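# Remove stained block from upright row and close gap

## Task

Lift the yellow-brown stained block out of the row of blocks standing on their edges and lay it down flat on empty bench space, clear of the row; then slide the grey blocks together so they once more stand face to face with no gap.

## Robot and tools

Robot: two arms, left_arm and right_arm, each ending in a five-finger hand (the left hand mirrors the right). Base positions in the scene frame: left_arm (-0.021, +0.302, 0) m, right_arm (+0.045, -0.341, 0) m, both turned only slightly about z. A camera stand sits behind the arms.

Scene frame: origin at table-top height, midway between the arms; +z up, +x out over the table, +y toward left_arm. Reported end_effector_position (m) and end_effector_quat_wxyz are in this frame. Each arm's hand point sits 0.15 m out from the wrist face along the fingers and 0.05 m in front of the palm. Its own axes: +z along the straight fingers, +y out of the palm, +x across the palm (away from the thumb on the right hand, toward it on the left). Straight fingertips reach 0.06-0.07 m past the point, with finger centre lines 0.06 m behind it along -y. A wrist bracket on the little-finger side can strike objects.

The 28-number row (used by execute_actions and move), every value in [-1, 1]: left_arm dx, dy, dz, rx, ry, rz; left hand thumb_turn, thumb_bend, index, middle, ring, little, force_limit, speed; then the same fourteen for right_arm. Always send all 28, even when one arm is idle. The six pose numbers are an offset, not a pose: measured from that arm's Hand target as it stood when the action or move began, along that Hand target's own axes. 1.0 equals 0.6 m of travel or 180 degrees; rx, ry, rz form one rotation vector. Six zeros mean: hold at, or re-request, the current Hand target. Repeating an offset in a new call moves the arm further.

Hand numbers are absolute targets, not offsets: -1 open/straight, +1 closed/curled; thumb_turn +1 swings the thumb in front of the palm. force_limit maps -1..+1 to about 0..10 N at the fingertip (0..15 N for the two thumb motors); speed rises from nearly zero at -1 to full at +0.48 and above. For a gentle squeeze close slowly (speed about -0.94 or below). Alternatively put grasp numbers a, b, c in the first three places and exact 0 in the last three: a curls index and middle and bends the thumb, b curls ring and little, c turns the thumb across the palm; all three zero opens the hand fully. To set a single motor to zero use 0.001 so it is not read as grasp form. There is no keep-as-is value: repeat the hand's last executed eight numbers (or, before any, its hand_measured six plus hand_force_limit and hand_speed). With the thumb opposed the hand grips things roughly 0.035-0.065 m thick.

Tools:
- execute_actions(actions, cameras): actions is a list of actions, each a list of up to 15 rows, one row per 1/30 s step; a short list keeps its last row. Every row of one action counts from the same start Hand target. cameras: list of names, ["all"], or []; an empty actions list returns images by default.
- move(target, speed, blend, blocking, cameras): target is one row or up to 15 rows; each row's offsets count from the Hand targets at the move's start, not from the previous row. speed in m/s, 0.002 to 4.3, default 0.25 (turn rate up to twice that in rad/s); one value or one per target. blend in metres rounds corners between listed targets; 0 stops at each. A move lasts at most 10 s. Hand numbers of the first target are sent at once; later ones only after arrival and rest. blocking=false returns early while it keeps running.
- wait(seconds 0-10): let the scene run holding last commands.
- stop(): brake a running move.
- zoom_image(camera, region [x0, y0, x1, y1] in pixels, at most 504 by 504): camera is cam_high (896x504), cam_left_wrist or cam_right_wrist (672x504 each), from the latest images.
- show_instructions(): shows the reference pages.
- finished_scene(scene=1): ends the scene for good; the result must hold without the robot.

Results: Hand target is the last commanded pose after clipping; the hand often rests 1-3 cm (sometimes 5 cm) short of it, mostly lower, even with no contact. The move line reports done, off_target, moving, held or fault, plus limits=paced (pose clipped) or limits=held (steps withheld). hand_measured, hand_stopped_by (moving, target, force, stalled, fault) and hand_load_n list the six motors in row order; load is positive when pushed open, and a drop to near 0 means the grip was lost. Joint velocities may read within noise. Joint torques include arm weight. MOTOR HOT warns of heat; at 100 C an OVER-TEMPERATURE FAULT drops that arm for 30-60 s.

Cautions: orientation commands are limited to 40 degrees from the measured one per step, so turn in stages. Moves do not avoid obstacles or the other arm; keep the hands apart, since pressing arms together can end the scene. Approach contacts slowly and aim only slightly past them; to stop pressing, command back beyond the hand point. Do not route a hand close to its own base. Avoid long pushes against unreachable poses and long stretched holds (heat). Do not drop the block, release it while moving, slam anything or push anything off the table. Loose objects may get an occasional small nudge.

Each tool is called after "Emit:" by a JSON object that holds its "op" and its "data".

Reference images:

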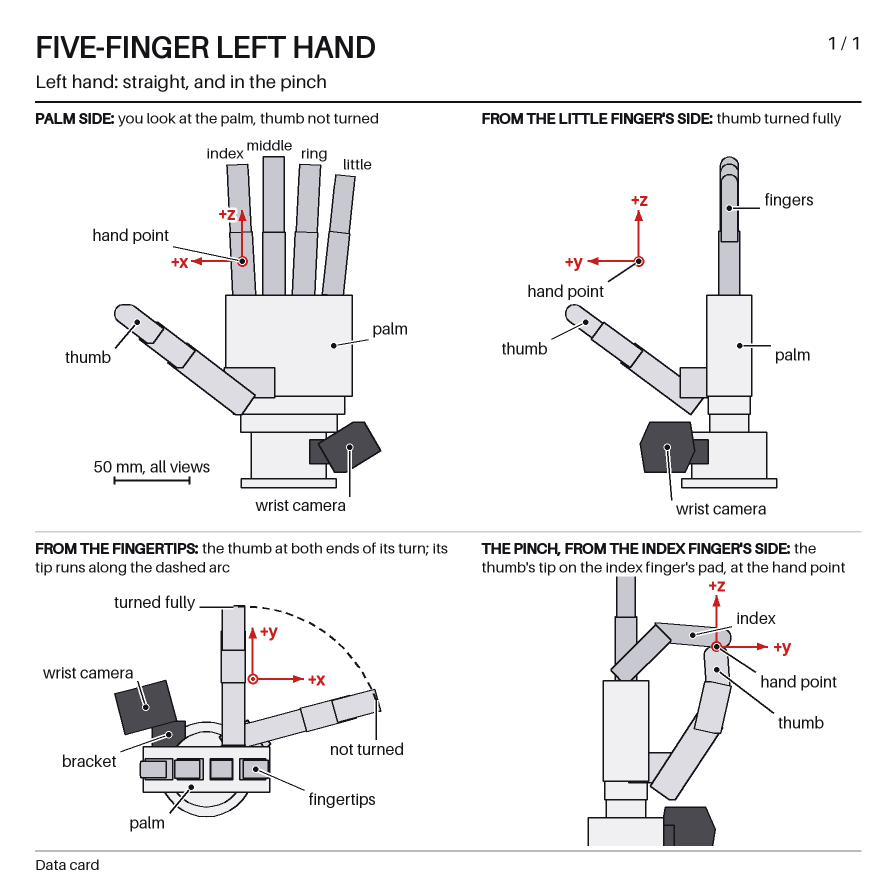

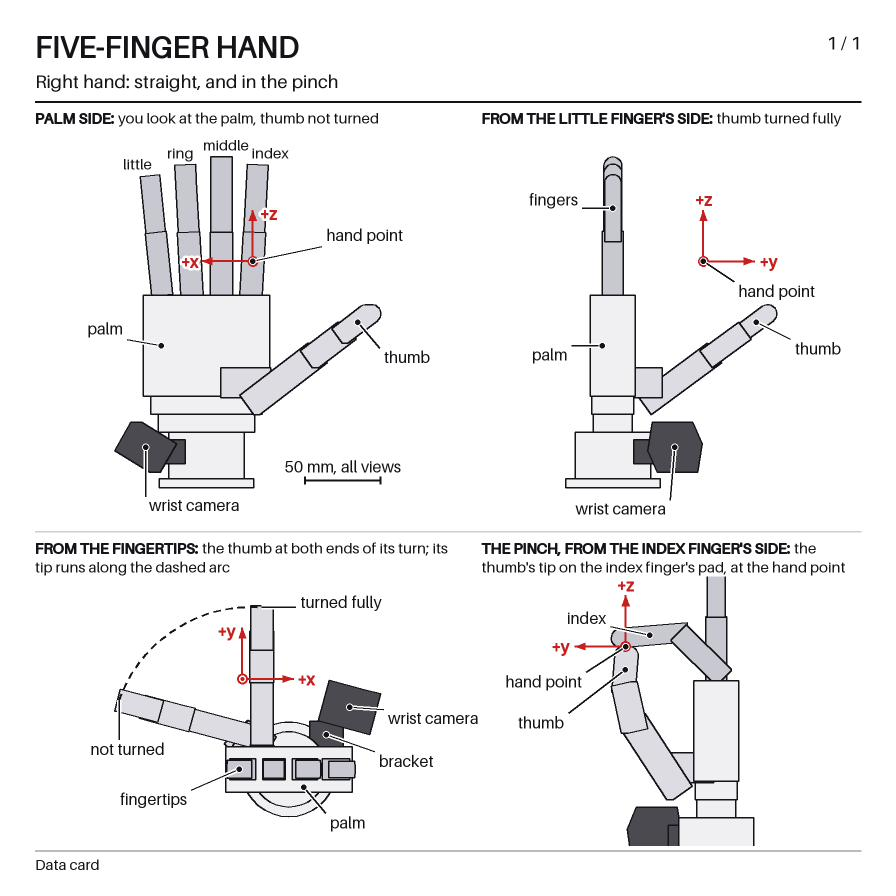

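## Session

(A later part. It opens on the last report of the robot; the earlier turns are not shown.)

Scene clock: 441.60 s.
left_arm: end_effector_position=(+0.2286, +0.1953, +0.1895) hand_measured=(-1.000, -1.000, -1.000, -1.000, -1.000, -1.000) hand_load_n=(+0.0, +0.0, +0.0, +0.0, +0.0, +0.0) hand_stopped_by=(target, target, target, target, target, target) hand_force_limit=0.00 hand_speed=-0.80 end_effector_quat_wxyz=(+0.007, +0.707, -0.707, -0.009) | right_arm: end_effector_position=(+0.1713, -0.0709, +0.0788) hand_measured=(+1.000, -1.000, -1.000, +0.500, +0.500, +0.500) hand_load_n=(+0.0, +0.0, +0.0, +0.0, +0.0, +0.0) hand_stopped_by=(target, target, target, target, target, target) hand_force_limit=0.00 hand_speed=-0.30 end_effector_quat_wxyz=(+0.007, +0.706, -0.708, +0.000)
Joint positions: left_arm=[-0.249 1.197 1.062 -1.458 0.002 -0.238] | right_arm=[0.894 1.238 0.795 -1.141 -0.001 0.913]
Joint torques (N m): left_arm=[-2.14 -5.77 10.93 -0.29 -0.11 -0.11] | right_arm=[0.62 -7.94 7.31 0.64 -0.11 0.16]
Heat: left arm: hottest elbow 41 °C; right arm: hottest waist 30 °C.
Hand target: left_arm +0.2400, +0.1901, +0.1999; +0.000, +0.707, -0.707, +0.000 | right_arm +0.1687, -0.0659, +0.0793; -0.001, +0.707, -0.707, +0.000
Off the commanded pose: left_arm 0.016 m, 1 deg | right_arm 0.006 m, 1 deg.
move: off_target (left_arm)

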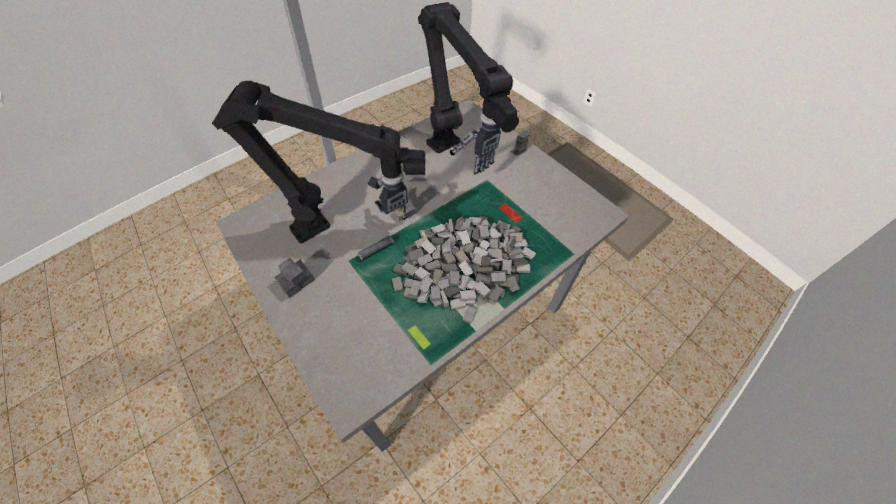

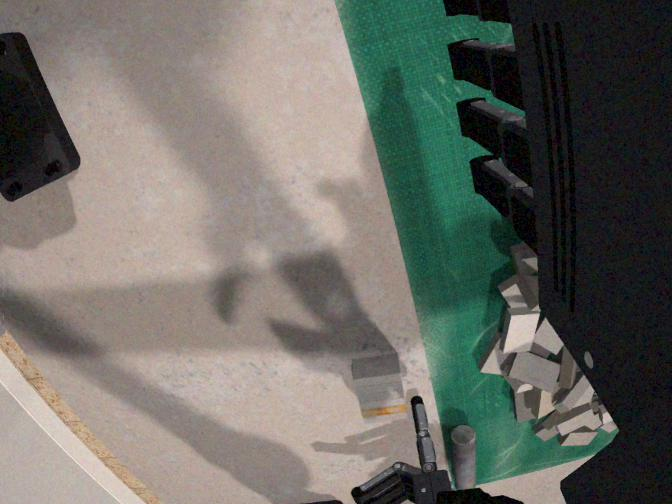

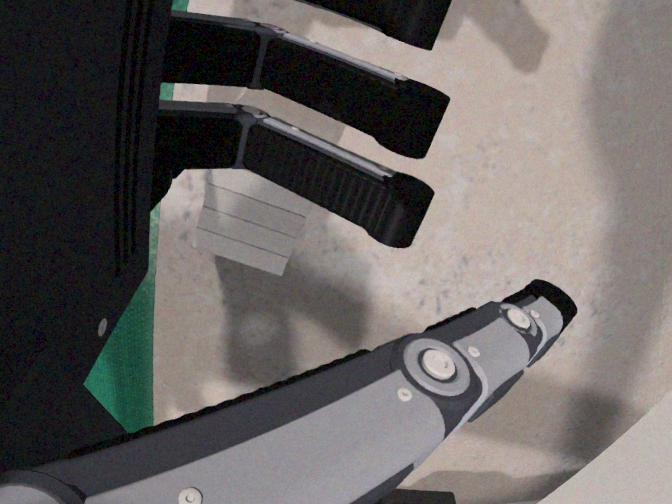

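Emit:
{"op": "move", "data": {"target": [0,0,0,0,0,0,-1,-1,-1,-1,-1,-1,0,-0.8,0.0192,0,0.004,0,0,0,1,-1,-1,0.5,0.5,0.5,0,-0.3], "speed": 0.06, "cameras": ["all"]}}

Emit:
{"op": "zoom_image", "data": {"camera": "cam_left_wrist", "region": [345, 330, 445, 430]}}

Emit:
{"op": "zoom_image", "data": {"camera": "cam_high", "region": [385, 190, 430, 230]}}

Scene clock: 534.67 s.
left_arm: end_effector_position=(+0.2286, +0.1953, +0.1895) hand_measured=(-1.000, -1.000, -1.000, -1.000, -1.000, -1.000) hand_load_n=(+0.0, +0.0, +0.0, +0.0, +0.0, +0.0) hand_stopped_by=(target, target, target, target, target, target) hand_force_limit=0.00 hand_speed=-0.80 end_effector_quat_wxyz=(+0.007, +0.707, -0.707, -0.009) | right_arm: end_effector_position=(+0.1657, -0.0780, +0.0751) hand_measured=(+1.000, -1.000, -1.000, +0.500, +0.500, +0.500) hand_load_n=(+0.0, +0.0, +0.0, +0.0, +0.0, +0.0) hand_stopped_by=(target, target, target, target, target, target) hand_force_limit=0.00 hand_speed=-0.30 end_effector_quat_wxyz=(+0.009, +0.706, -0.709, +0.001)
Joint positions: left_arm=[-0.249 1.197 1.062 -1.458 0.002 -0.238] | right_arm=[0.894 1.221 0.77 -1.138 -0.001 0.914]
Joint torques (N m): left_arm=[-1.79 -6.01 10.96 -0.32 -0.15 -0.11] | right_arm=[-1.2 -8.18 7.2 0.51 -0.08 -0.09]
Heat: left arm: hottest elbow 41 °C; right arm: hottest waist 30 °C.
Hand target: left_arm +0.2400, +0.1901, +0.1999; +0.000, +0.707, -0.707, +0.000 | right_arm +0.1688, -0.0773, +0.0769; -0.001, +0.707, -0.707, +0.000
Off the commanded pose: left_arm 0.016 m, 1 deg | right_arm 0.004 m, 1 deg.
move: off_target (left_arm)

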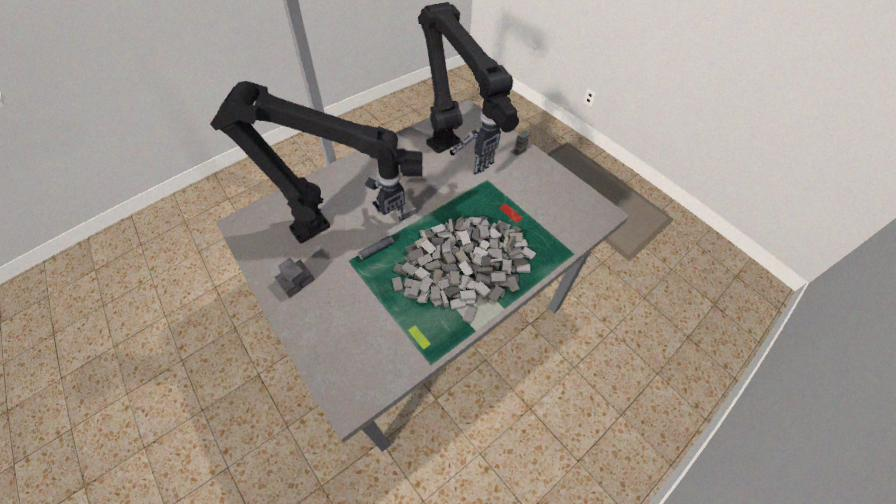

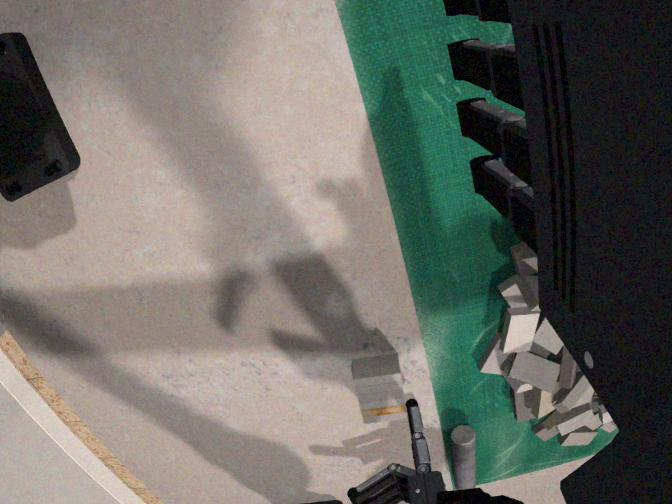

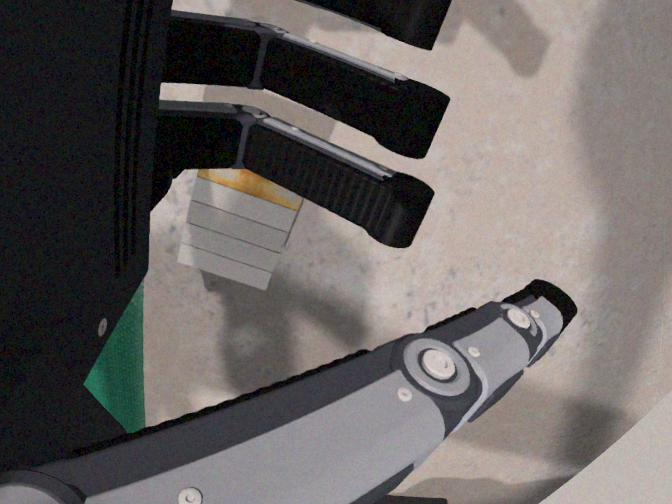

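Scaled by 5.040 from the camera's 672x504 image, which has a finer 960x720 frame.

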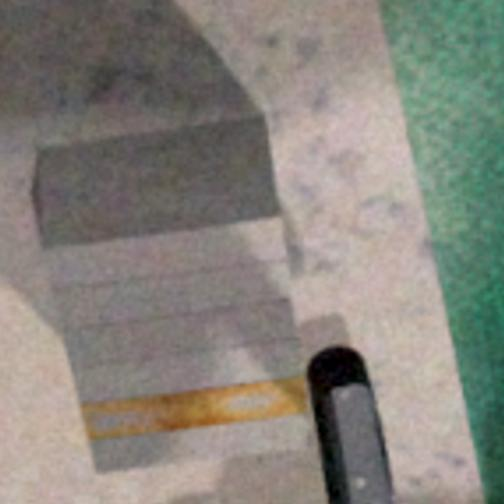

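Scaled by 11.200 from the camera's 896x504 image, which has a finer 1280x720 frame.

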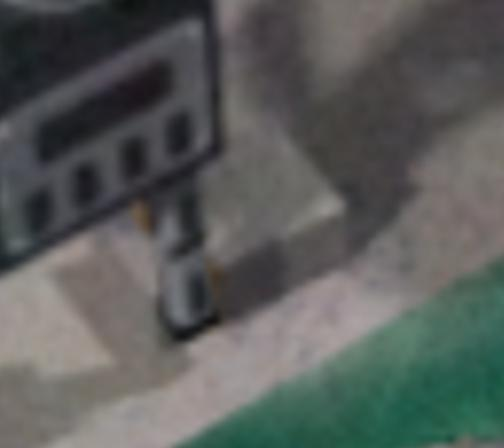

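Emit:
{"op": "move", "data": {"target": [0,0,0,0,0,0,-1,-1,-1,-1,-1,-1,0,-0.8,0.0117,-0.0067,0,0,0,0,1,-1,-1,0.5,0.5,0.5,0,-0.3], "speed": 0.06, "cameras": ["all"]}}

Emit:
{"op": "zoom_image", "data": {"camera": "cam_left_wrist", "region": [345, 330, 445, 430]}}

Emit:
{"op": "zoom_image", "data": {"camera": "cam_high", "region": [385, 190, 430, 230]}}

Scene clock: 547.50 s.
left_arm: end_effector_position=(+0.2286, +0.1953, +0.1895) hand_measured=(-1.000, -1.000, -1.000, -1.000, -1.000, -1.000) hand_load_n=(+0.0, +0.0, +0.0, +0.0, +0.0, +0.0) hand_stopped_by=(target, target, target, target, target, target) hand_force_limit=0.00 hand_speed=-0.80 end_effector_quat_wxyz=(+0.007, +0.707, -0.707, -0.009) | right_arm: end_effector_position=(+0.1669, -0.0832, +0.0748) hand_measured=(+1.000, -1.000, -1.000, +0.500, +0.500, +0.500) hand_load_n=(+0.0, +0.0, +0.0, +0.0, +0.0, +0.0) hand_stopped_by=(target, target, target, target, target, target) hand_force_limit=0.00 hand_speed=-0.30 end_effector_quat_wxyz=(+0.009, +0.709, -0.705, +0.001)
Joint positions: left_arm=[-0.249 1.197 1.062 -1.458 0.002 -0.238] | right_arm=[0.88 1.213 0.763 -1.138 -0.001 0.891]
Joint torques (N m): left_arm=[-1.85 -6.01 11.02 -0.29 -0.11 -0.11] | right_arm=[-2.08 -8.06 7.24 0.54 -0.07 -0.16]
Heat: left arm: hottest elbow 42 °C; right arm: hottest waist 30 °C.
Hand target: left_arm +0.2400, +0.1901, +0.1999; +0.000, +0.707, -0.707, +0.000 | right_arm +0.1728, -0.0845, +0.0768; +0.000, +0.707, -0.707, +0.000
Off the commanded pose: left_arm 0.016 m, 1 deg | right_arm 0.006 m, 1 deg.
move: off_target (left_arm)

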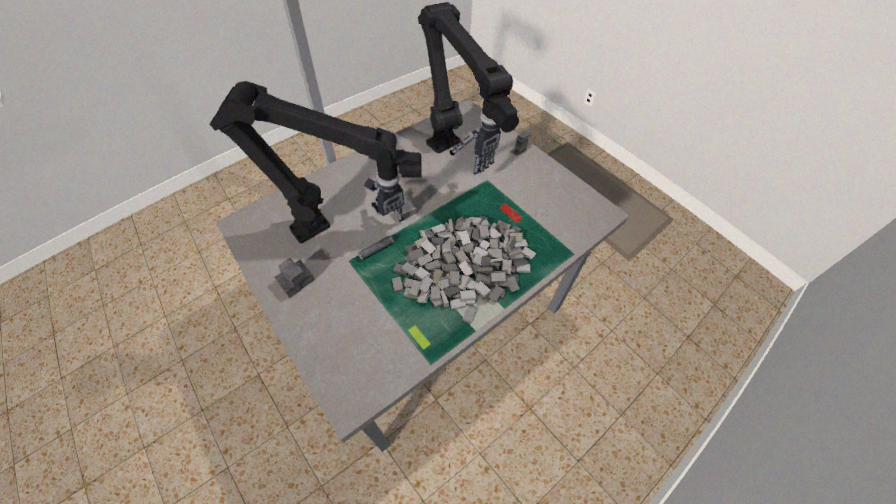

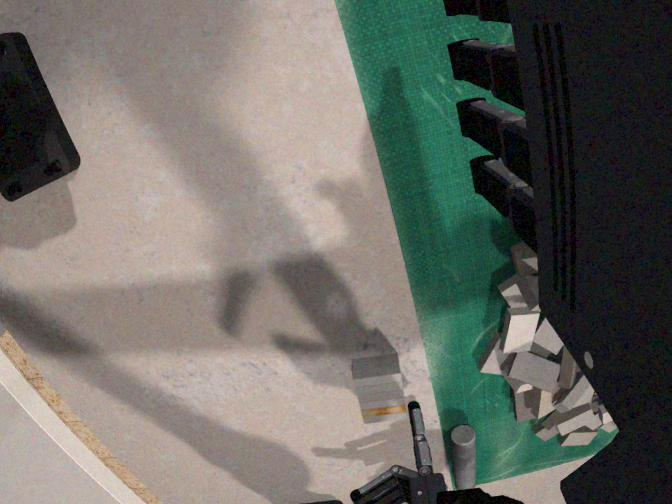

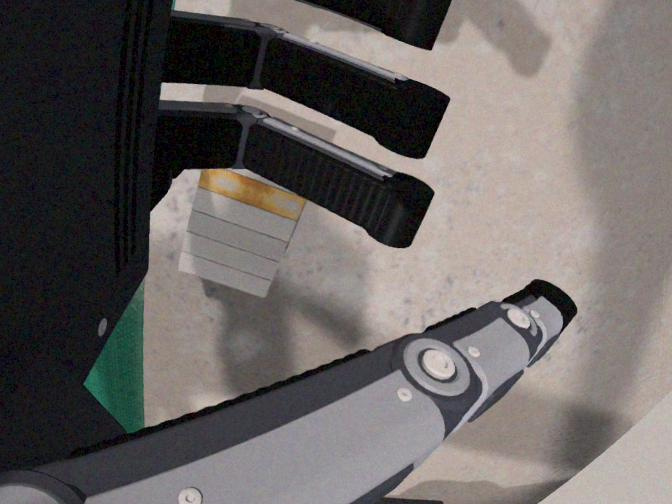

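Scaled by 5.040 from the camera's 672x504 image, which has a finer 960x720 frame.

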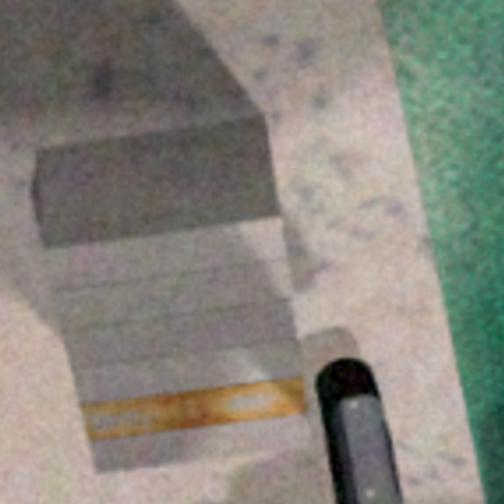

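Scaled by 11.200 from the camera's 896x504 image, which has a finer 1280x720 frame.

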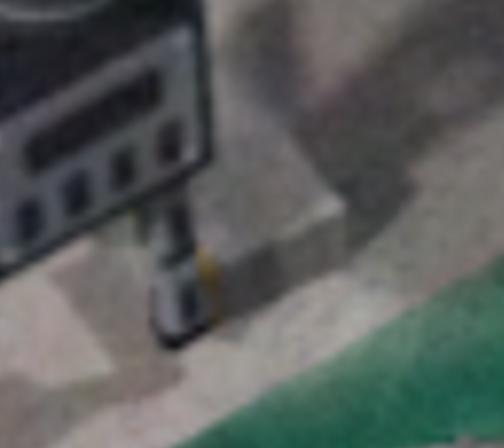

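Emit:
{"op": "move", "data": {"target": [0,0,0,0,0,0,-1,-1,-1,-1,-1,-1,0,-0.8,0,0.0217,0,0,0,0,1,-1,-1,0.5,0.5,0.5,0,-0.3], "speed": 0.05, "cameras": ["all"]}}

Emit:
{"op": "zoom_image", "data": {"camera": "cam_left_wrist", "region": [345, 330, 445, 430]}}

Emit:
{"op": "zoom_image", "data": {"camera": "cam_high", "region": [385, 190, 430, 230]}}

Scene clock: 559.20 s.
left_arm: end_effector_position=(+0.2286, +0.1953, +0.1895) hand_measured=(-1.000, -1.000, -1.000, -1.000, -1.000, -1.000) hand_load_n=(-0.5, +0.0, +0.0, +0.0, -0.5, +0.0) hand_stopped_by=(target, target, target, target, target, target) hand_force_limit=0.00 hand_speed=-0.80 end_effector_quat_wxyz=(+0.007, +0.707, -0.707, -0.009) | right_arm: end_effector_position=(+0.1632, -0.0877, +0.0751) hand_measured=(+1.000, -1.000, -1.000, +0.500, +0.500, +0.500) hand_load_n=(+0.0, +0.0, +0.0, +0.0, +0.0, +0.5) hand_stopped_by=(target, target, target, target, target, target) hand_force_limit=0.00 hand_speed=-0.30 end_effector_quat_wxyz=(+0.006, +0.706, -0.708, +0.000)
Joint positions: left_arm=[-0.249 1.197 1.062 -1.458 0.002 -0.238] | right_arm=[0.88 1.189 0.745 -1.138 -0.001 0.9]
Joint torques (N m): left_arm=[-2.02 -5.77 10.89 -0.34 -0.14 -0.09] | right_arm=[0.56 -7.77 7.25 0.29 -0.11 0.15]
Heat: left arm: hottest elbow 42 °C; right arm: hottest waist 30 °C.
Hand target: left_arm +0.2400, +0.1901, +0.1999; +0.000, +0.707, -0.707, +0.000 | right_arm +0.1599, -0.0844, +0.0769; +0.000, +0.707, -0.707, +0.000
Off the commanded pose: left_arm 0.016 m, 1 deg | right_arm 0.005 m, 1 deg.
move: off_target (left_arm)

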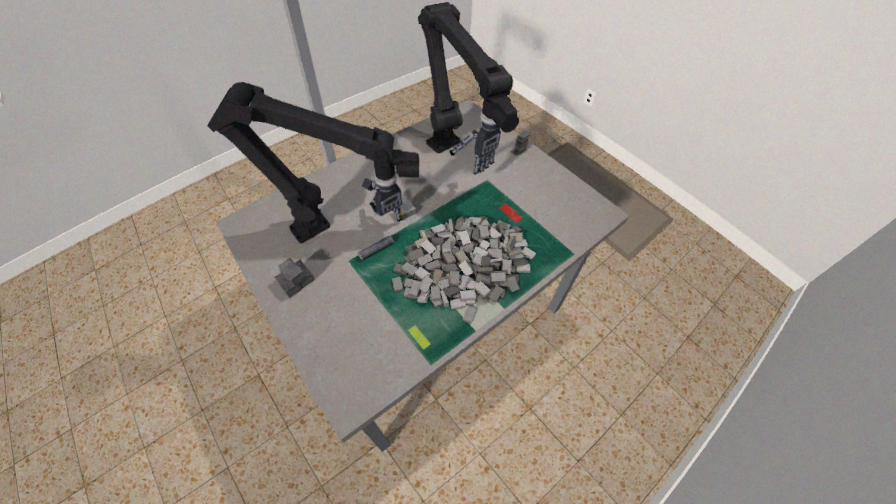

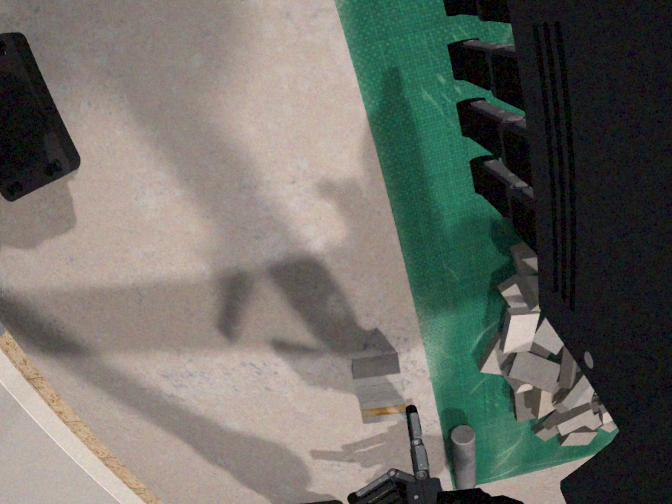

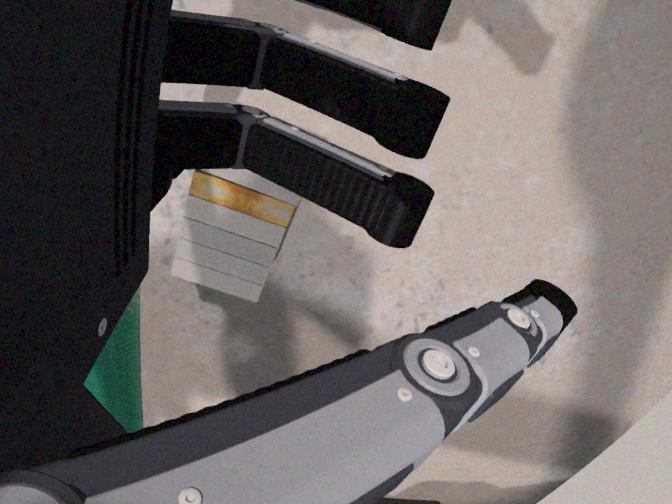

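Scaled by 5.040 from the camera's 672x504 image, which has a finer 960x720 frame.

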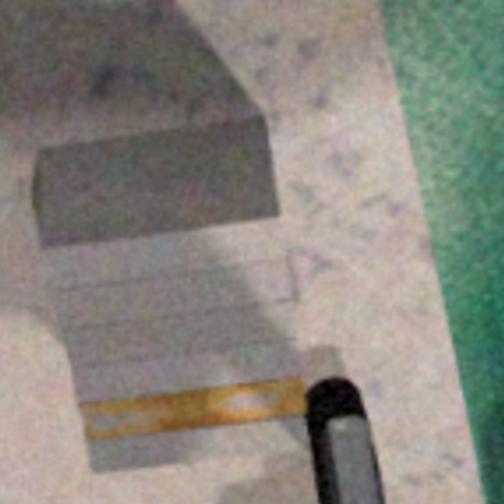

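Scaled by 11.200 from the camera's 896x504 image, which has a finer 1280x720 frame.

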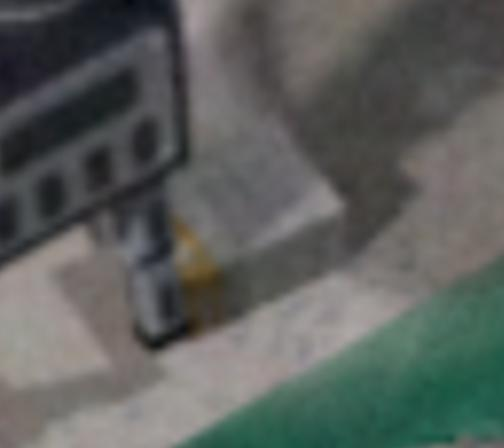

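Emit:
{"op": "move", "data": {"target": [0,0,0,0,0,0,-1,-1,-1,-1,-1,-1,0,-0.8,-0.013,-0.0133,0,0,0,0,1,-1,-1,0.5,0.5,0.5,0,-0.3], "speed": 0.06}}

Scene clock: 575.73 s.
left_arm: end_effector_position=(+0.2286, +0.1953, +0.1895) hand_measured=(-1.000, -1.000, -1.000, -1.000, -1.000, -1.000) hand_load_n=(+0.0, +0.0, +0.0, +0.0, +0.0, +0.0) hand_stopped_by=(target, target, target, target, target, target) hand_force_limit=0.00 hand_speed=-0.80 end_effector_quat_wxyz=(+0.007, +0.707, -0.707, -0.009) | right_arm: end_effector_position=(+0.1628, -0.0882, +0.0728) hand_measured=(+1.000, -1.000, -1.000, +0.500, +0.500, +0.500) hand_load_n=(+0.0, +0.0, +0.0, +0.0, +0.0, +0.0) hand_stopped_by=(target, target, target, target, target, target) hand_force_limit=0.00 hand_speed=-0.30 end_effector_quat_wxyz=(+0.010, +0.705, -0.709, +0.001)
Joint positions: left_arm=[-0.249 1.197 1.062 -1.458 0.002 -0.238] | right_arm=[0.88 1.198 0.744 -1.138 -0.001 0.9]
Joint torques (N m): left_arm=[-1.85 -6.01 11 -0.29 -0.13 -0.11] | right_arm=[0.15 -6.01 9.18 0.59 -0.11 0.11]
Heat: left arm: hottest elbow 42 °C; right arm: hottest waist 30 °C.
Hand target: left_arm +0.2400, +0.1901, +0.1999; +0.000, +0.707, -0.707, +0.000 | right_arm +0.1678, -0.0767, +0.0769; +0.000, +0.707, -0.707, +0.000
Off the commanded pose: left_arm 0.016 m, 1 deg | right_arm 0.013 m, 1 deg.
move: off_target (left_arm, right_arm)

Emit:
{"op": "move", "data": {"target": [0,0,0,0,0,0,-1,-1,-1,-1,-1,-1,0,-0.8,-0.0067,-0.005,0.003,0,0,0,1,-1,-1,0.5,0.5,0.5,0,-0.3], "speed": 0.06}}

Scene clock: 583.40 s.
left_arm: end_effector_position=(+0.2286, +0.1953, +0.1895) hand_measured=(-1.000, -1.000, -1.000, -1.000, -1.000, -1.000) hand_load_n=(+0.0, +0.0, +0.0, +0.0, +0.0, +0.0) hand_stopped_by=(target, target, target, target, target, target) hand_force_limit=0.00 hand_speed=-0.80 end_effector_quat_wxyz=(+0.007, +0.707, -0.707, -0.009) | right_arm: end_effector_position=(+0.1635, -0.0873, +0.0686) hand_measured=(+1.000, -1.000, -1.000, +0.500, +0.500, +0.500) hand_load_n=(+0.0, +0.0, +0.0, +0.0, +0.0, +0.0) hand_stopped_by=(target, target, target, target, target, target) hand_force_limit=0.00 hand_speed=-0.30 end_effector_quat_wxyz=(+0.015, +0.705, -0.709, +0.001)
Joint positions: left_arm=[-0.249 1.197 1.062 -1.458 0.002 -0.238] | right_arm=[0.88 1.214 0.744 -1.131 -0.001 0.9]
Joint torques (N m): left_arm=[-1.96 -5.95 11 -0.25 -0.11 -0.11] | right_arm=[0.15 -6.07 9.8 0.53 -0.11 0.11]
Heat: left arm: hottest elbow 42 °C; right arm: hottest elbow 31 °C.
Hand target: left_arm +0.2400, +0.1901, +0.1999; +0.000, +0.707, -0.707, +0.000 | right_arm +0.1707, -0.0727, +0.0751; +0.000, +0.707, -0.707, +0.000
Off the commanded pose: left_arm 0.016 m, 1 deg | right_arm 0.018 m, 2 deg.
move: off_target (left_arm, right_arm)

Emit:
{"op": "move", "data": {"target": [0,0,0,0,0,0,-1,-1,-1,-1,-1,-1,0,-0.8,-0.0067,-0.0033,-0.0117,0,0,0,1,-1,-1,0.5,0.5,0.5,0,-0.3], "speed": 0.06}}

Scene clock: 590.07 s.
left_arm: end_effector_position=(+0.2286, +0.1953, +0.1895) hand_measured=(-1.000, -1.000, -1.000, -1.000, -1.000, -1.000) hand_load_n=(+0.0, +0.0, +0.0, +0.0, +0.0, +0.0) hand_stopped_by=(target, target, target, target, target, target) hand_force_limit=0.00 hand_speed=-0.80 end_effector_quat_wxyz=(+0.007, +0.707, -0.707, -0.009) | right_arm: end_effector_position=(+0.1672, -0.0827, +0.0724) hand_measured=(+1.000, -1.000, -1.000, +0.500, +0.500, +0.500) hand_load_n=(+0.0, +0.0, +0.0, +0.0, +0.0, +0.0) hand_stopped_by=(target, target, target, target, target, target) hand_force_limit=0.00 hand_speed=-0.30 end_effector_quat_wxyz=(+0.009, +0.705, -0.709, +0.001)
Joint positions: left_arm=[-0.249 1.197 1.062 -1.458 0.002 -0.238] | right_arm=[0.88 1.216 0.758 -1.13 -0.001 0.9]
Joint torques (N m): left_arm=[-1.79 -5.95 10.96 -0.31 -0.12 -0.11] | right_arm=[0.38 -6.48 10.54 -0.27 -0.11 0.15]
Heat: left arm: hottest elbow 42 °C; right arm: hottest elbow 31 °C.
Hand target: left_arm +0.2400, +0.1901, +0.1999; +0.000, +0.707, -0.707, +0.000 | right_arm +0.1728, -0.0686, +0.0821; +0.000, +0.707, -0.707, +0.000
Off the commanded pose: left_arm 0.016 m, 1 deg | right_arm 0.018 m, 1 deg.
move: off_target (left_arm, right_arm)

Emit:
{"op": "move", "data": {"target": [[0,0,0,0,0,0,-1,-1,-1,-1,-1,-1,0,-0.8,0.018,0.0143,0.0102,0,0,0,1,-1,-1,0.5,0.5,0.5,0,-0.3],[0,0,0,0,0,0,-1,-1,-1,-1,-1,-1,0,-0.8,0.0197,0.0987,0.0102,0,0,0,1,-1,-1,0.5,0.5,0.5,0,-0.3]], "speed": 0.05, "cameras": ["all"]}}

Emit:
{"op": "zoom_image", "data": {"camera": "cam_left_wrist", "region": [325, 330, 445, 450]}}

Emit:
{"op": "zoom_image", "data": {"camera": "cam_high", "region": [375, 185, 430, 234]}}

Scene clock: 611.60 s.
left_arm: end_effector_position=(+0.2286, +0.1953, +0.1895) hand_measured=(-1.000, -1.000, -1.000, -1.000, -1.000, -1.000) hand_load_n=(+0.0, +0.0, +0.0, +0.0, +0.0, +0.0) hand_stopped_by=(target, target, target, target, target, target) hand_force_limit=0.00 hand_speed=-0.80 end_effector_quat_wxyz=(+0.007, +0.707, -0.707, -0.009) | right_arm: end_effector_position=(+0.1194, -0.0800, +0.0739) hand_measured=(+1.000, -1.000, -1.000, +0.500, +0.500, +0.500) hand_load_n=(+0.0, +0.0, +0.0, +0.0, +0.0, +0.0) hand_stopped_by=(target, target, target, target, target, target) hand_force_limit=0.00 hand_speed=-0.30 end_effector_quat_wxyz=(-0.001, +0.705, -0.709, -0.001)
Joint positions: left_arm=[-0.249 1.197 1.062 -1.458 0.002 -0.238] | right_arm=[1.027 1.123 0.693 -1.138 -0.001 1.048]
Joint torques (N m): left_arm=[-1.96 -5.77 11 -0.24 -0.16 -0.11] | right_arm=[0.67 -6.83 7.38 -0.35 -0.12 0.16]
Heat: left arm: hottest elbow 42 °C; right arm: hottest elbow 32 °C.
Hand target: left_arm +0.2400, +0.1901, +0.1999; +0.000, +0.707, -0.707, +0.000 | right_arm +0.1135, -0.0804, +0.0759; +0.000, +0.707, -0.707, +0.000
Off the commanded pose: left_arm 0.016 m, 1 deg | right_arm 0.006 m, 0 deg.
move: off_target (left_arm)

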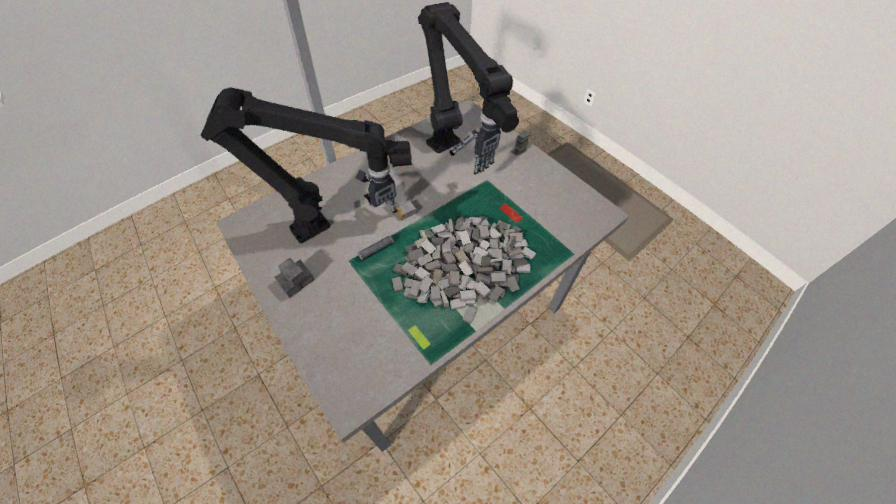

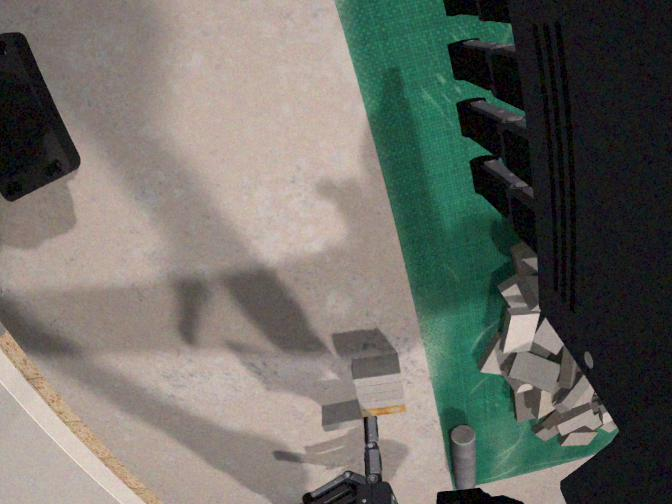

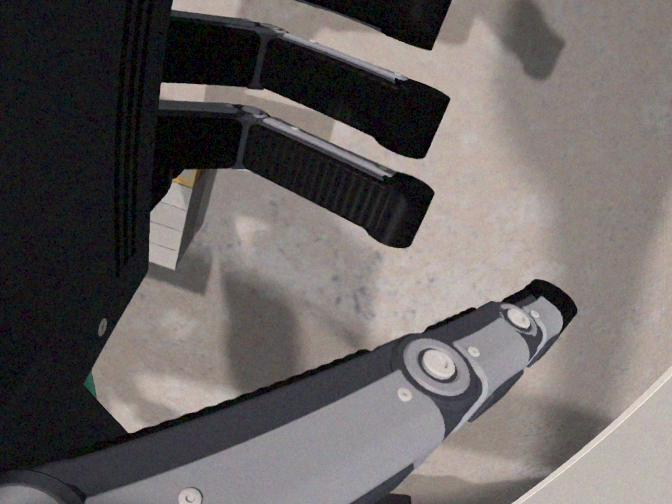

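Scaled by 4.200 from the camera's 672x504 image, which has a finer 960x720 frame.

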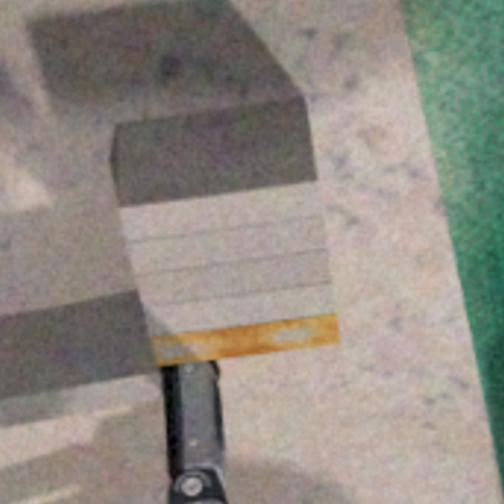

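Scaled by 9.164 from the camera's 896x504 image, which has a finer 1280x720 frame.

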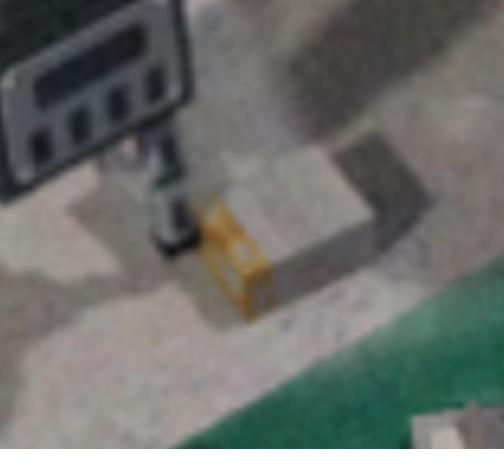

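Emit:
{"op": "move", "data": {"target": [[0,0,0,0,0,0,-1,-1,-1,-1,-1,-1,0,-0.8,-0.001,-0.005,-0.0917,0,0,0,1,-1,-1,0.5,0.5,0.5,0,-0.3],[0,0,0,0,0,0,-1,-1,-1,-1,-1,-1,0,-0.8,-0.064,0.0437,-0.0917,0,0,0,1,-1,-1,0.5,0.5,0.5,0,-0.3]], "speed": 0.15, "cameras": ["all"]}}

Emit:
{"op": "zoom_image", "data": {"camera": "cam_left_wrist", "region": [305, 330, 445, 470]}}

Emit:
{"op": "zoom_image", "data": {"camera": "cam_high", "region": [365, 175, 430, 233]}}

Scene clock: 634.70 s.
left_arm: end_effector_position=(+0.2286, +0.1953, +0.1895) hand_measured=(-1.000, -1.000, -1.000, -1.000, -1.000, -1.000) hand_load_n=(+0.0, +0.0, +0.0, +0.0, +0.0, +0.0) hand_stopped_by=(target, target, target, target, target, target) hand_force_limit=0.00 hand_speed=-0.80 end_effector_quat_wxyz=(+0.007, +0.707, -0.707, -0.009) | right_arm: end_effector_position=(+0.0846, -0.0608, +0.1188) hand_measured=(+1.000, -1.000, -1.000, +0.500, +0.500, +0.500) hand_load_n=(+0.0, +0.0, +0.0, +0.0, +0.0, +0.0) hand_stopped_by=(target, target, target, target, target, target) hand_force_limit=0.00 hand_speed=-0.30 end_effector_quat_wxyz=(+0.018, +0.705, -0.709, +0.006)
Joint positions: left_arm=[-0.249 1.197 1.062 -1.458 0.002 -0.238] | right_arm=[1.174 1.11 0.809 -1.308 -0.003 1.193]
Joint torques (N m): left_arm=[-1.96 -6.01 10.95 -0.23 -0.13 -0.1] | right_arm=[0.67 -5.13 11.18 0.43 -0.04 0.13]
Heat: left arm: hottest elbow 42 °C; right arm: hottest elbow 31 °C.
Hand target: left_arm +0.2400, +0.1901, +0.1999; +0.000, +0.707, -0.707, +0.000 | right_arm +0.0873, -0.0421, +0.1309; +0.000, +0.707, -0.707, +0.000
Off the commanded pose: left_arm 0.016 m, 1 deg | right_arm 0.022 m, 2 deg.
move: off_target (left_arm, right_arm)

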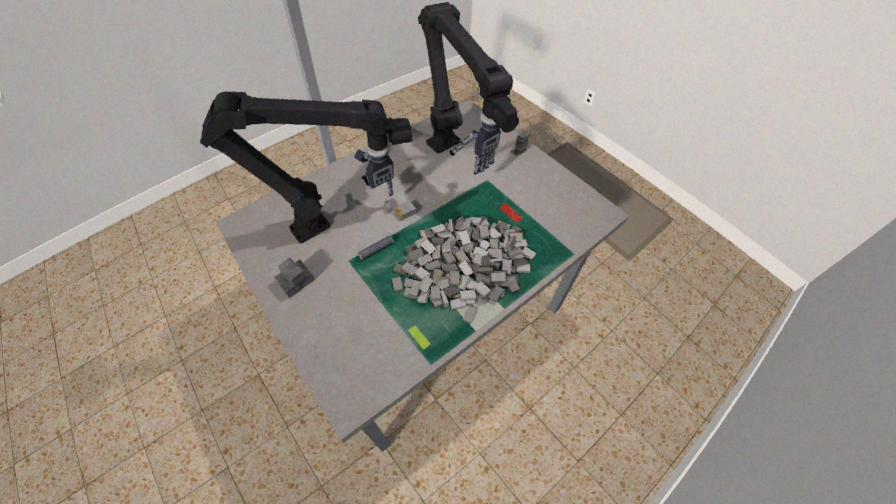

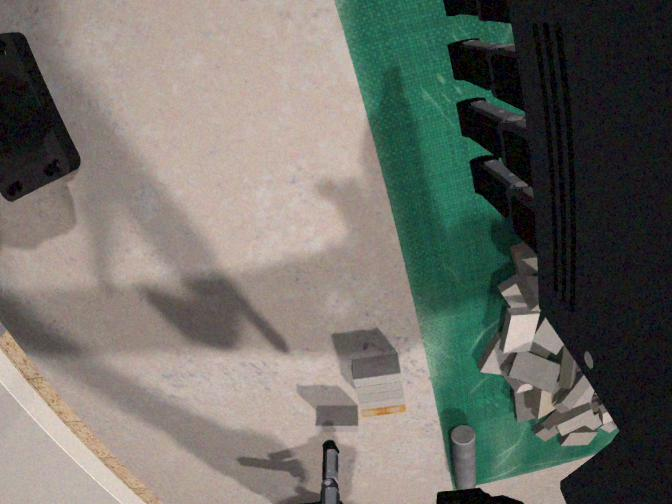

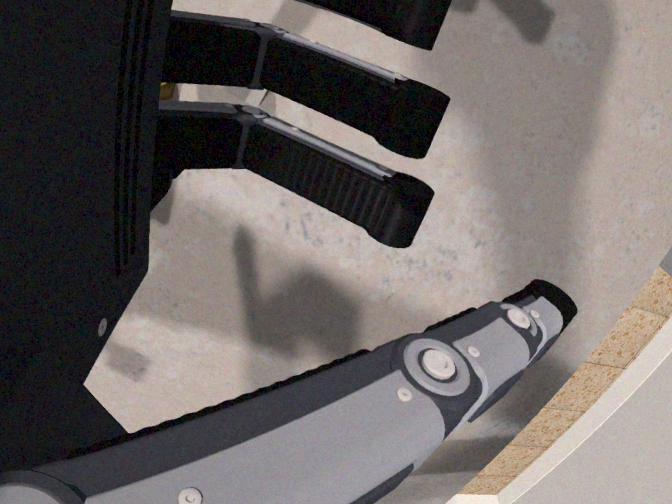

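Scaled by 3.600 from the camera's 672x504 image, which has a finer 960x720 frame.

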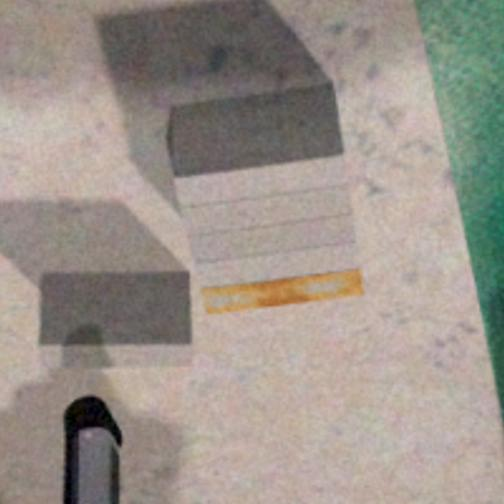

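Scaled by 7.754 from the camera's 896x504 image, which has a finer 1280x720 frame.

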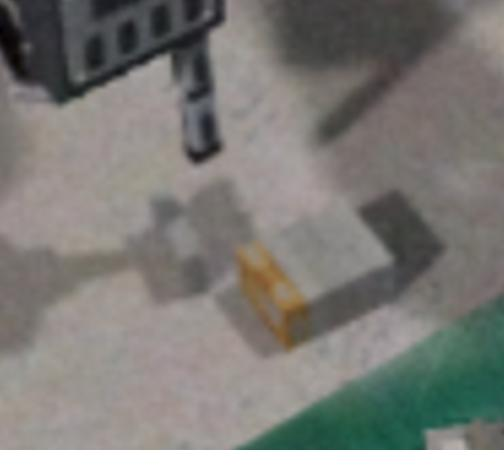

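Emit:
{"op": "zoom_image", "data": {"camera": "cam_high", "region": [378, 190, 408, 216]}}

Scaled by 16.800 from the camera's 896x504 image, which has a finer 1280x720 frame.

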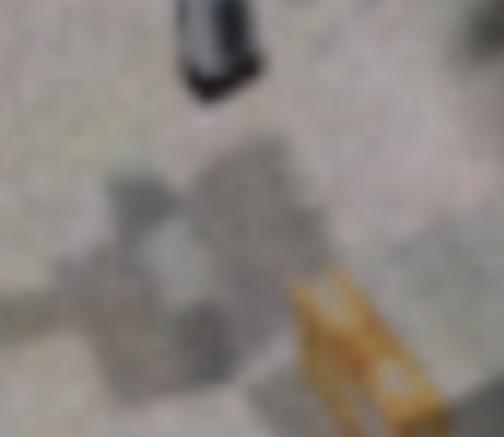

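Emit:
{"op": "move", "data": {"target": [0,0,0,0,0,0,-1,-1,-1,-1,-1,-1,0,-0.8,-0.0183,0,0,0,0,0,1,-1,-1,0.5,0.5,0.5,0,-0.3], "speed": 0.1}}

Scene clock: 659.97 s.
left_arm: end_effector_position=(+0.2286, +0.1953, +0.1895) hand_measured=(-1.000, -1.000, -1.000, -1.000, -1.000, -1.000) hand_load_n=(+0.0, +0.0, +0.0, +0.0, +0.0, +0.0) hand_stopped_by=(target, target, target, target, target, target) hand_force_limit=0.00 hand_speed=-0.80 end_effector_quat_wxyz=(+0.007, +0.707, -0.707, -0.009) | right_arm: end_effector_position=(+0.0849, -0.0510, +0.1190) hand_measured=(+1.000, -1.000, -1.000, +0.500, +0.500, +0.500) hand_load_n=(+0.0, +0.0, +0.0, +0.0, +0.5, +0.5) hand_stopped_by=(target, target, target, target, target, target) hand_force_limit=0.00 hand_speed=-0.30 end_effector_quat_wxyz=(+0.019, +0.705, -0.709, +0.007)
Joint positions: left_arm=[-0.249 1.197 1.062 -1.458 0.002 -0.238] | right_arm=[1.186 1.139 0.831 -1.303 -0.003 1.206]
Joint torques (N m): left_arm=[-2.14 -5.71 10.97 -0.29 -0.13 -0.13] | right_arm=[0.56 -5.54 11.15 0.55 -0.05 0.14]
Heat: left arm: hottest elbow 43 °C; right arm: hottest elbow 32 °C.
Hand target: left_arm +0.2400, +0.1901, +0.1999; +0.000, +0.707, -0.707, +0.000 | right_arm +0.0873, -0.0311, +0.1310; +0.000, +0.707, -0.707, +0.000
Off the commanded pose: left_arm 0.016 m, 1 deg | right_arm 0.023 m, 2 deg.
move: off_target (left_arm, right_arm)

Emit:
{"op": "move", "data": {"target": [0,0,0,0,0,0,-1,-1,-1,-1,-1,-1,0,-0.8,0.01,0,0.09,0,0,0,1,-1,-1,0.5,0.5,0.5,0,-0.3], "speed": 0.1, "cameras": ["all"]}}

Emit:
{"op": "zoom_image", "data": {"camera": "cam_left_wrist", "region": [305, 330, 445, 470]}}

Emit:
{"op": "zoom_image", "data": {"camera": "cam_high", "region": [378, 190, 408, 216]}}

Scene clock: 668.27 s.
left_arm: end_effector_position=(+0.2286, +0.1953, +0.1895) hand_measured=(-1.000, -1.000, -1.000, -1.000, -1.000, -1.000) hand_load_n=(+0.0, +0.0, +0.0, +0.0, +0.0, +0.0) hand_stopped_by=(target, target, target, target, target, target) hand_force_limit=0.00 hand_speed=-0.80 end_effector_quat_wxyz=(+0.007, +0.707, -0.707, -0.009) | right_arm: end_effector_position=(+0.0893, -0.0401, +0.0802) hand_measured=(+1.000, -1.000, -1.000, +0.500, +0.500, +0.500) hand_load_n=(+0.0, +0.0, +0.0, +0.0, +0.0, +0.0) hand_stopped_by=(target, target, target, target, target, target) hand_force_limit=0.00 hand_speed=-0.30 end_effector_quat_wxyz=(+0.000, +0.705, -0.709, -0.001)
Joint positions: left_arm=[-0.249 1.197 1.062 -1.458 0.002 -0.238] | right_arm=[1.186 1.185 0.756 -1.142 -0.002 1.207]
Joint torques (N m): left_arm=[-1.85 -5.95 11.02 -0.4 -0.11 -0.11] | right_arm=[0.15 -6.01 7.45 0.64 -0.05 0.09]
Heat: left arm: hottest elbow 43 °C; right arm: hottest elbow 33 °C.
Hand target: left_arm +0.2400, +0.1901, +0.1999; +0.000, +0.707, -0.707, +0.000 | right_arm +0.0873, -0.0371, +0.0770; +0.000, +0.707, -0.707, +0.000
Off the commanded pose: left_arm 0.016 m, 1 deg | right_arm 0.005 m, 0 deg.
move: off_target (left_arm)

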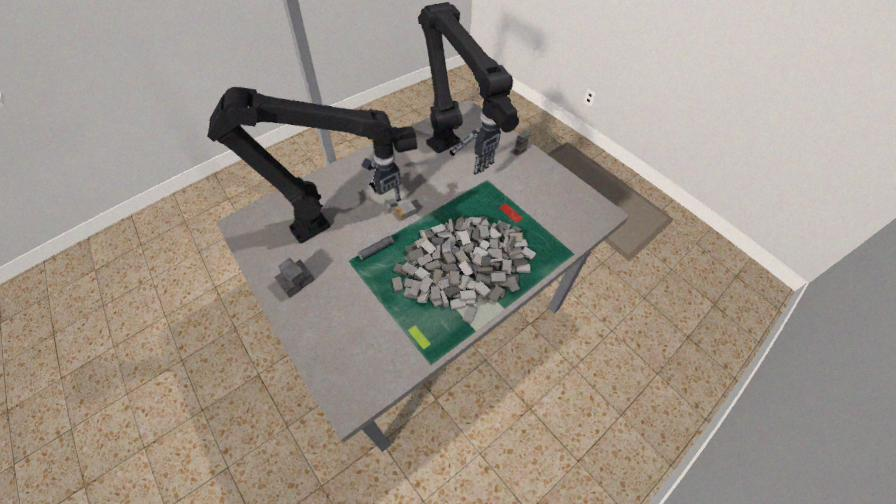

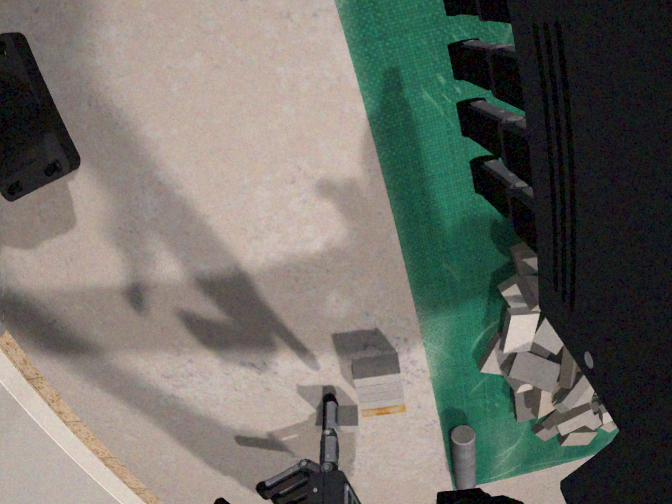

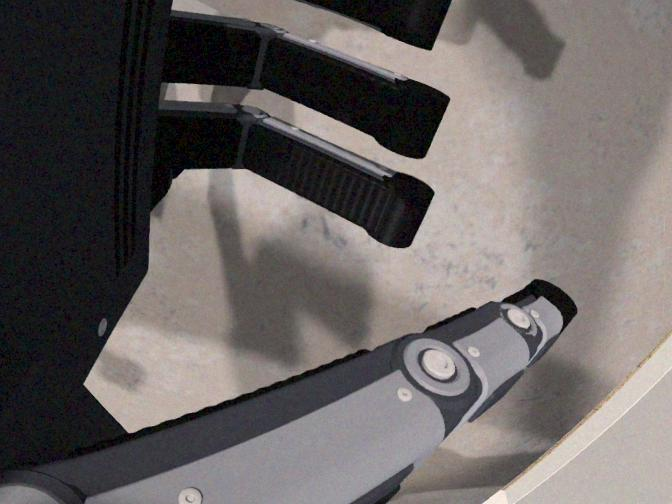

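Scaled by 3.600 from the camera's 672x504 image, which has a finer 960x720 frame.

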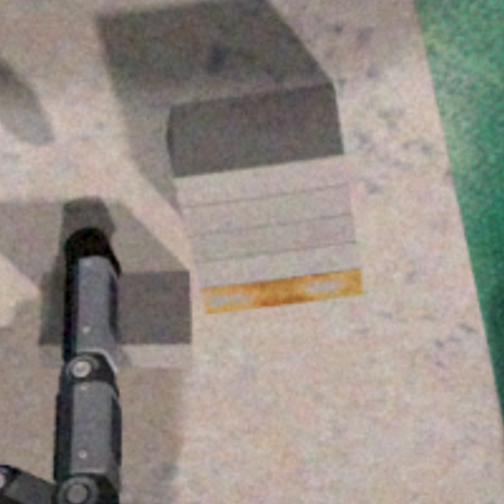

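Scaled by 16.800 from the camera's 896x504 image, which has a finer 1280x720 frame.

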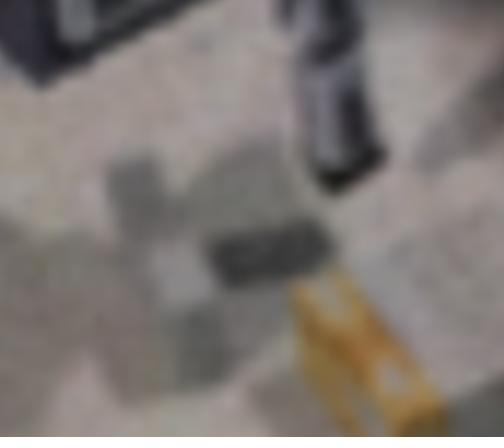

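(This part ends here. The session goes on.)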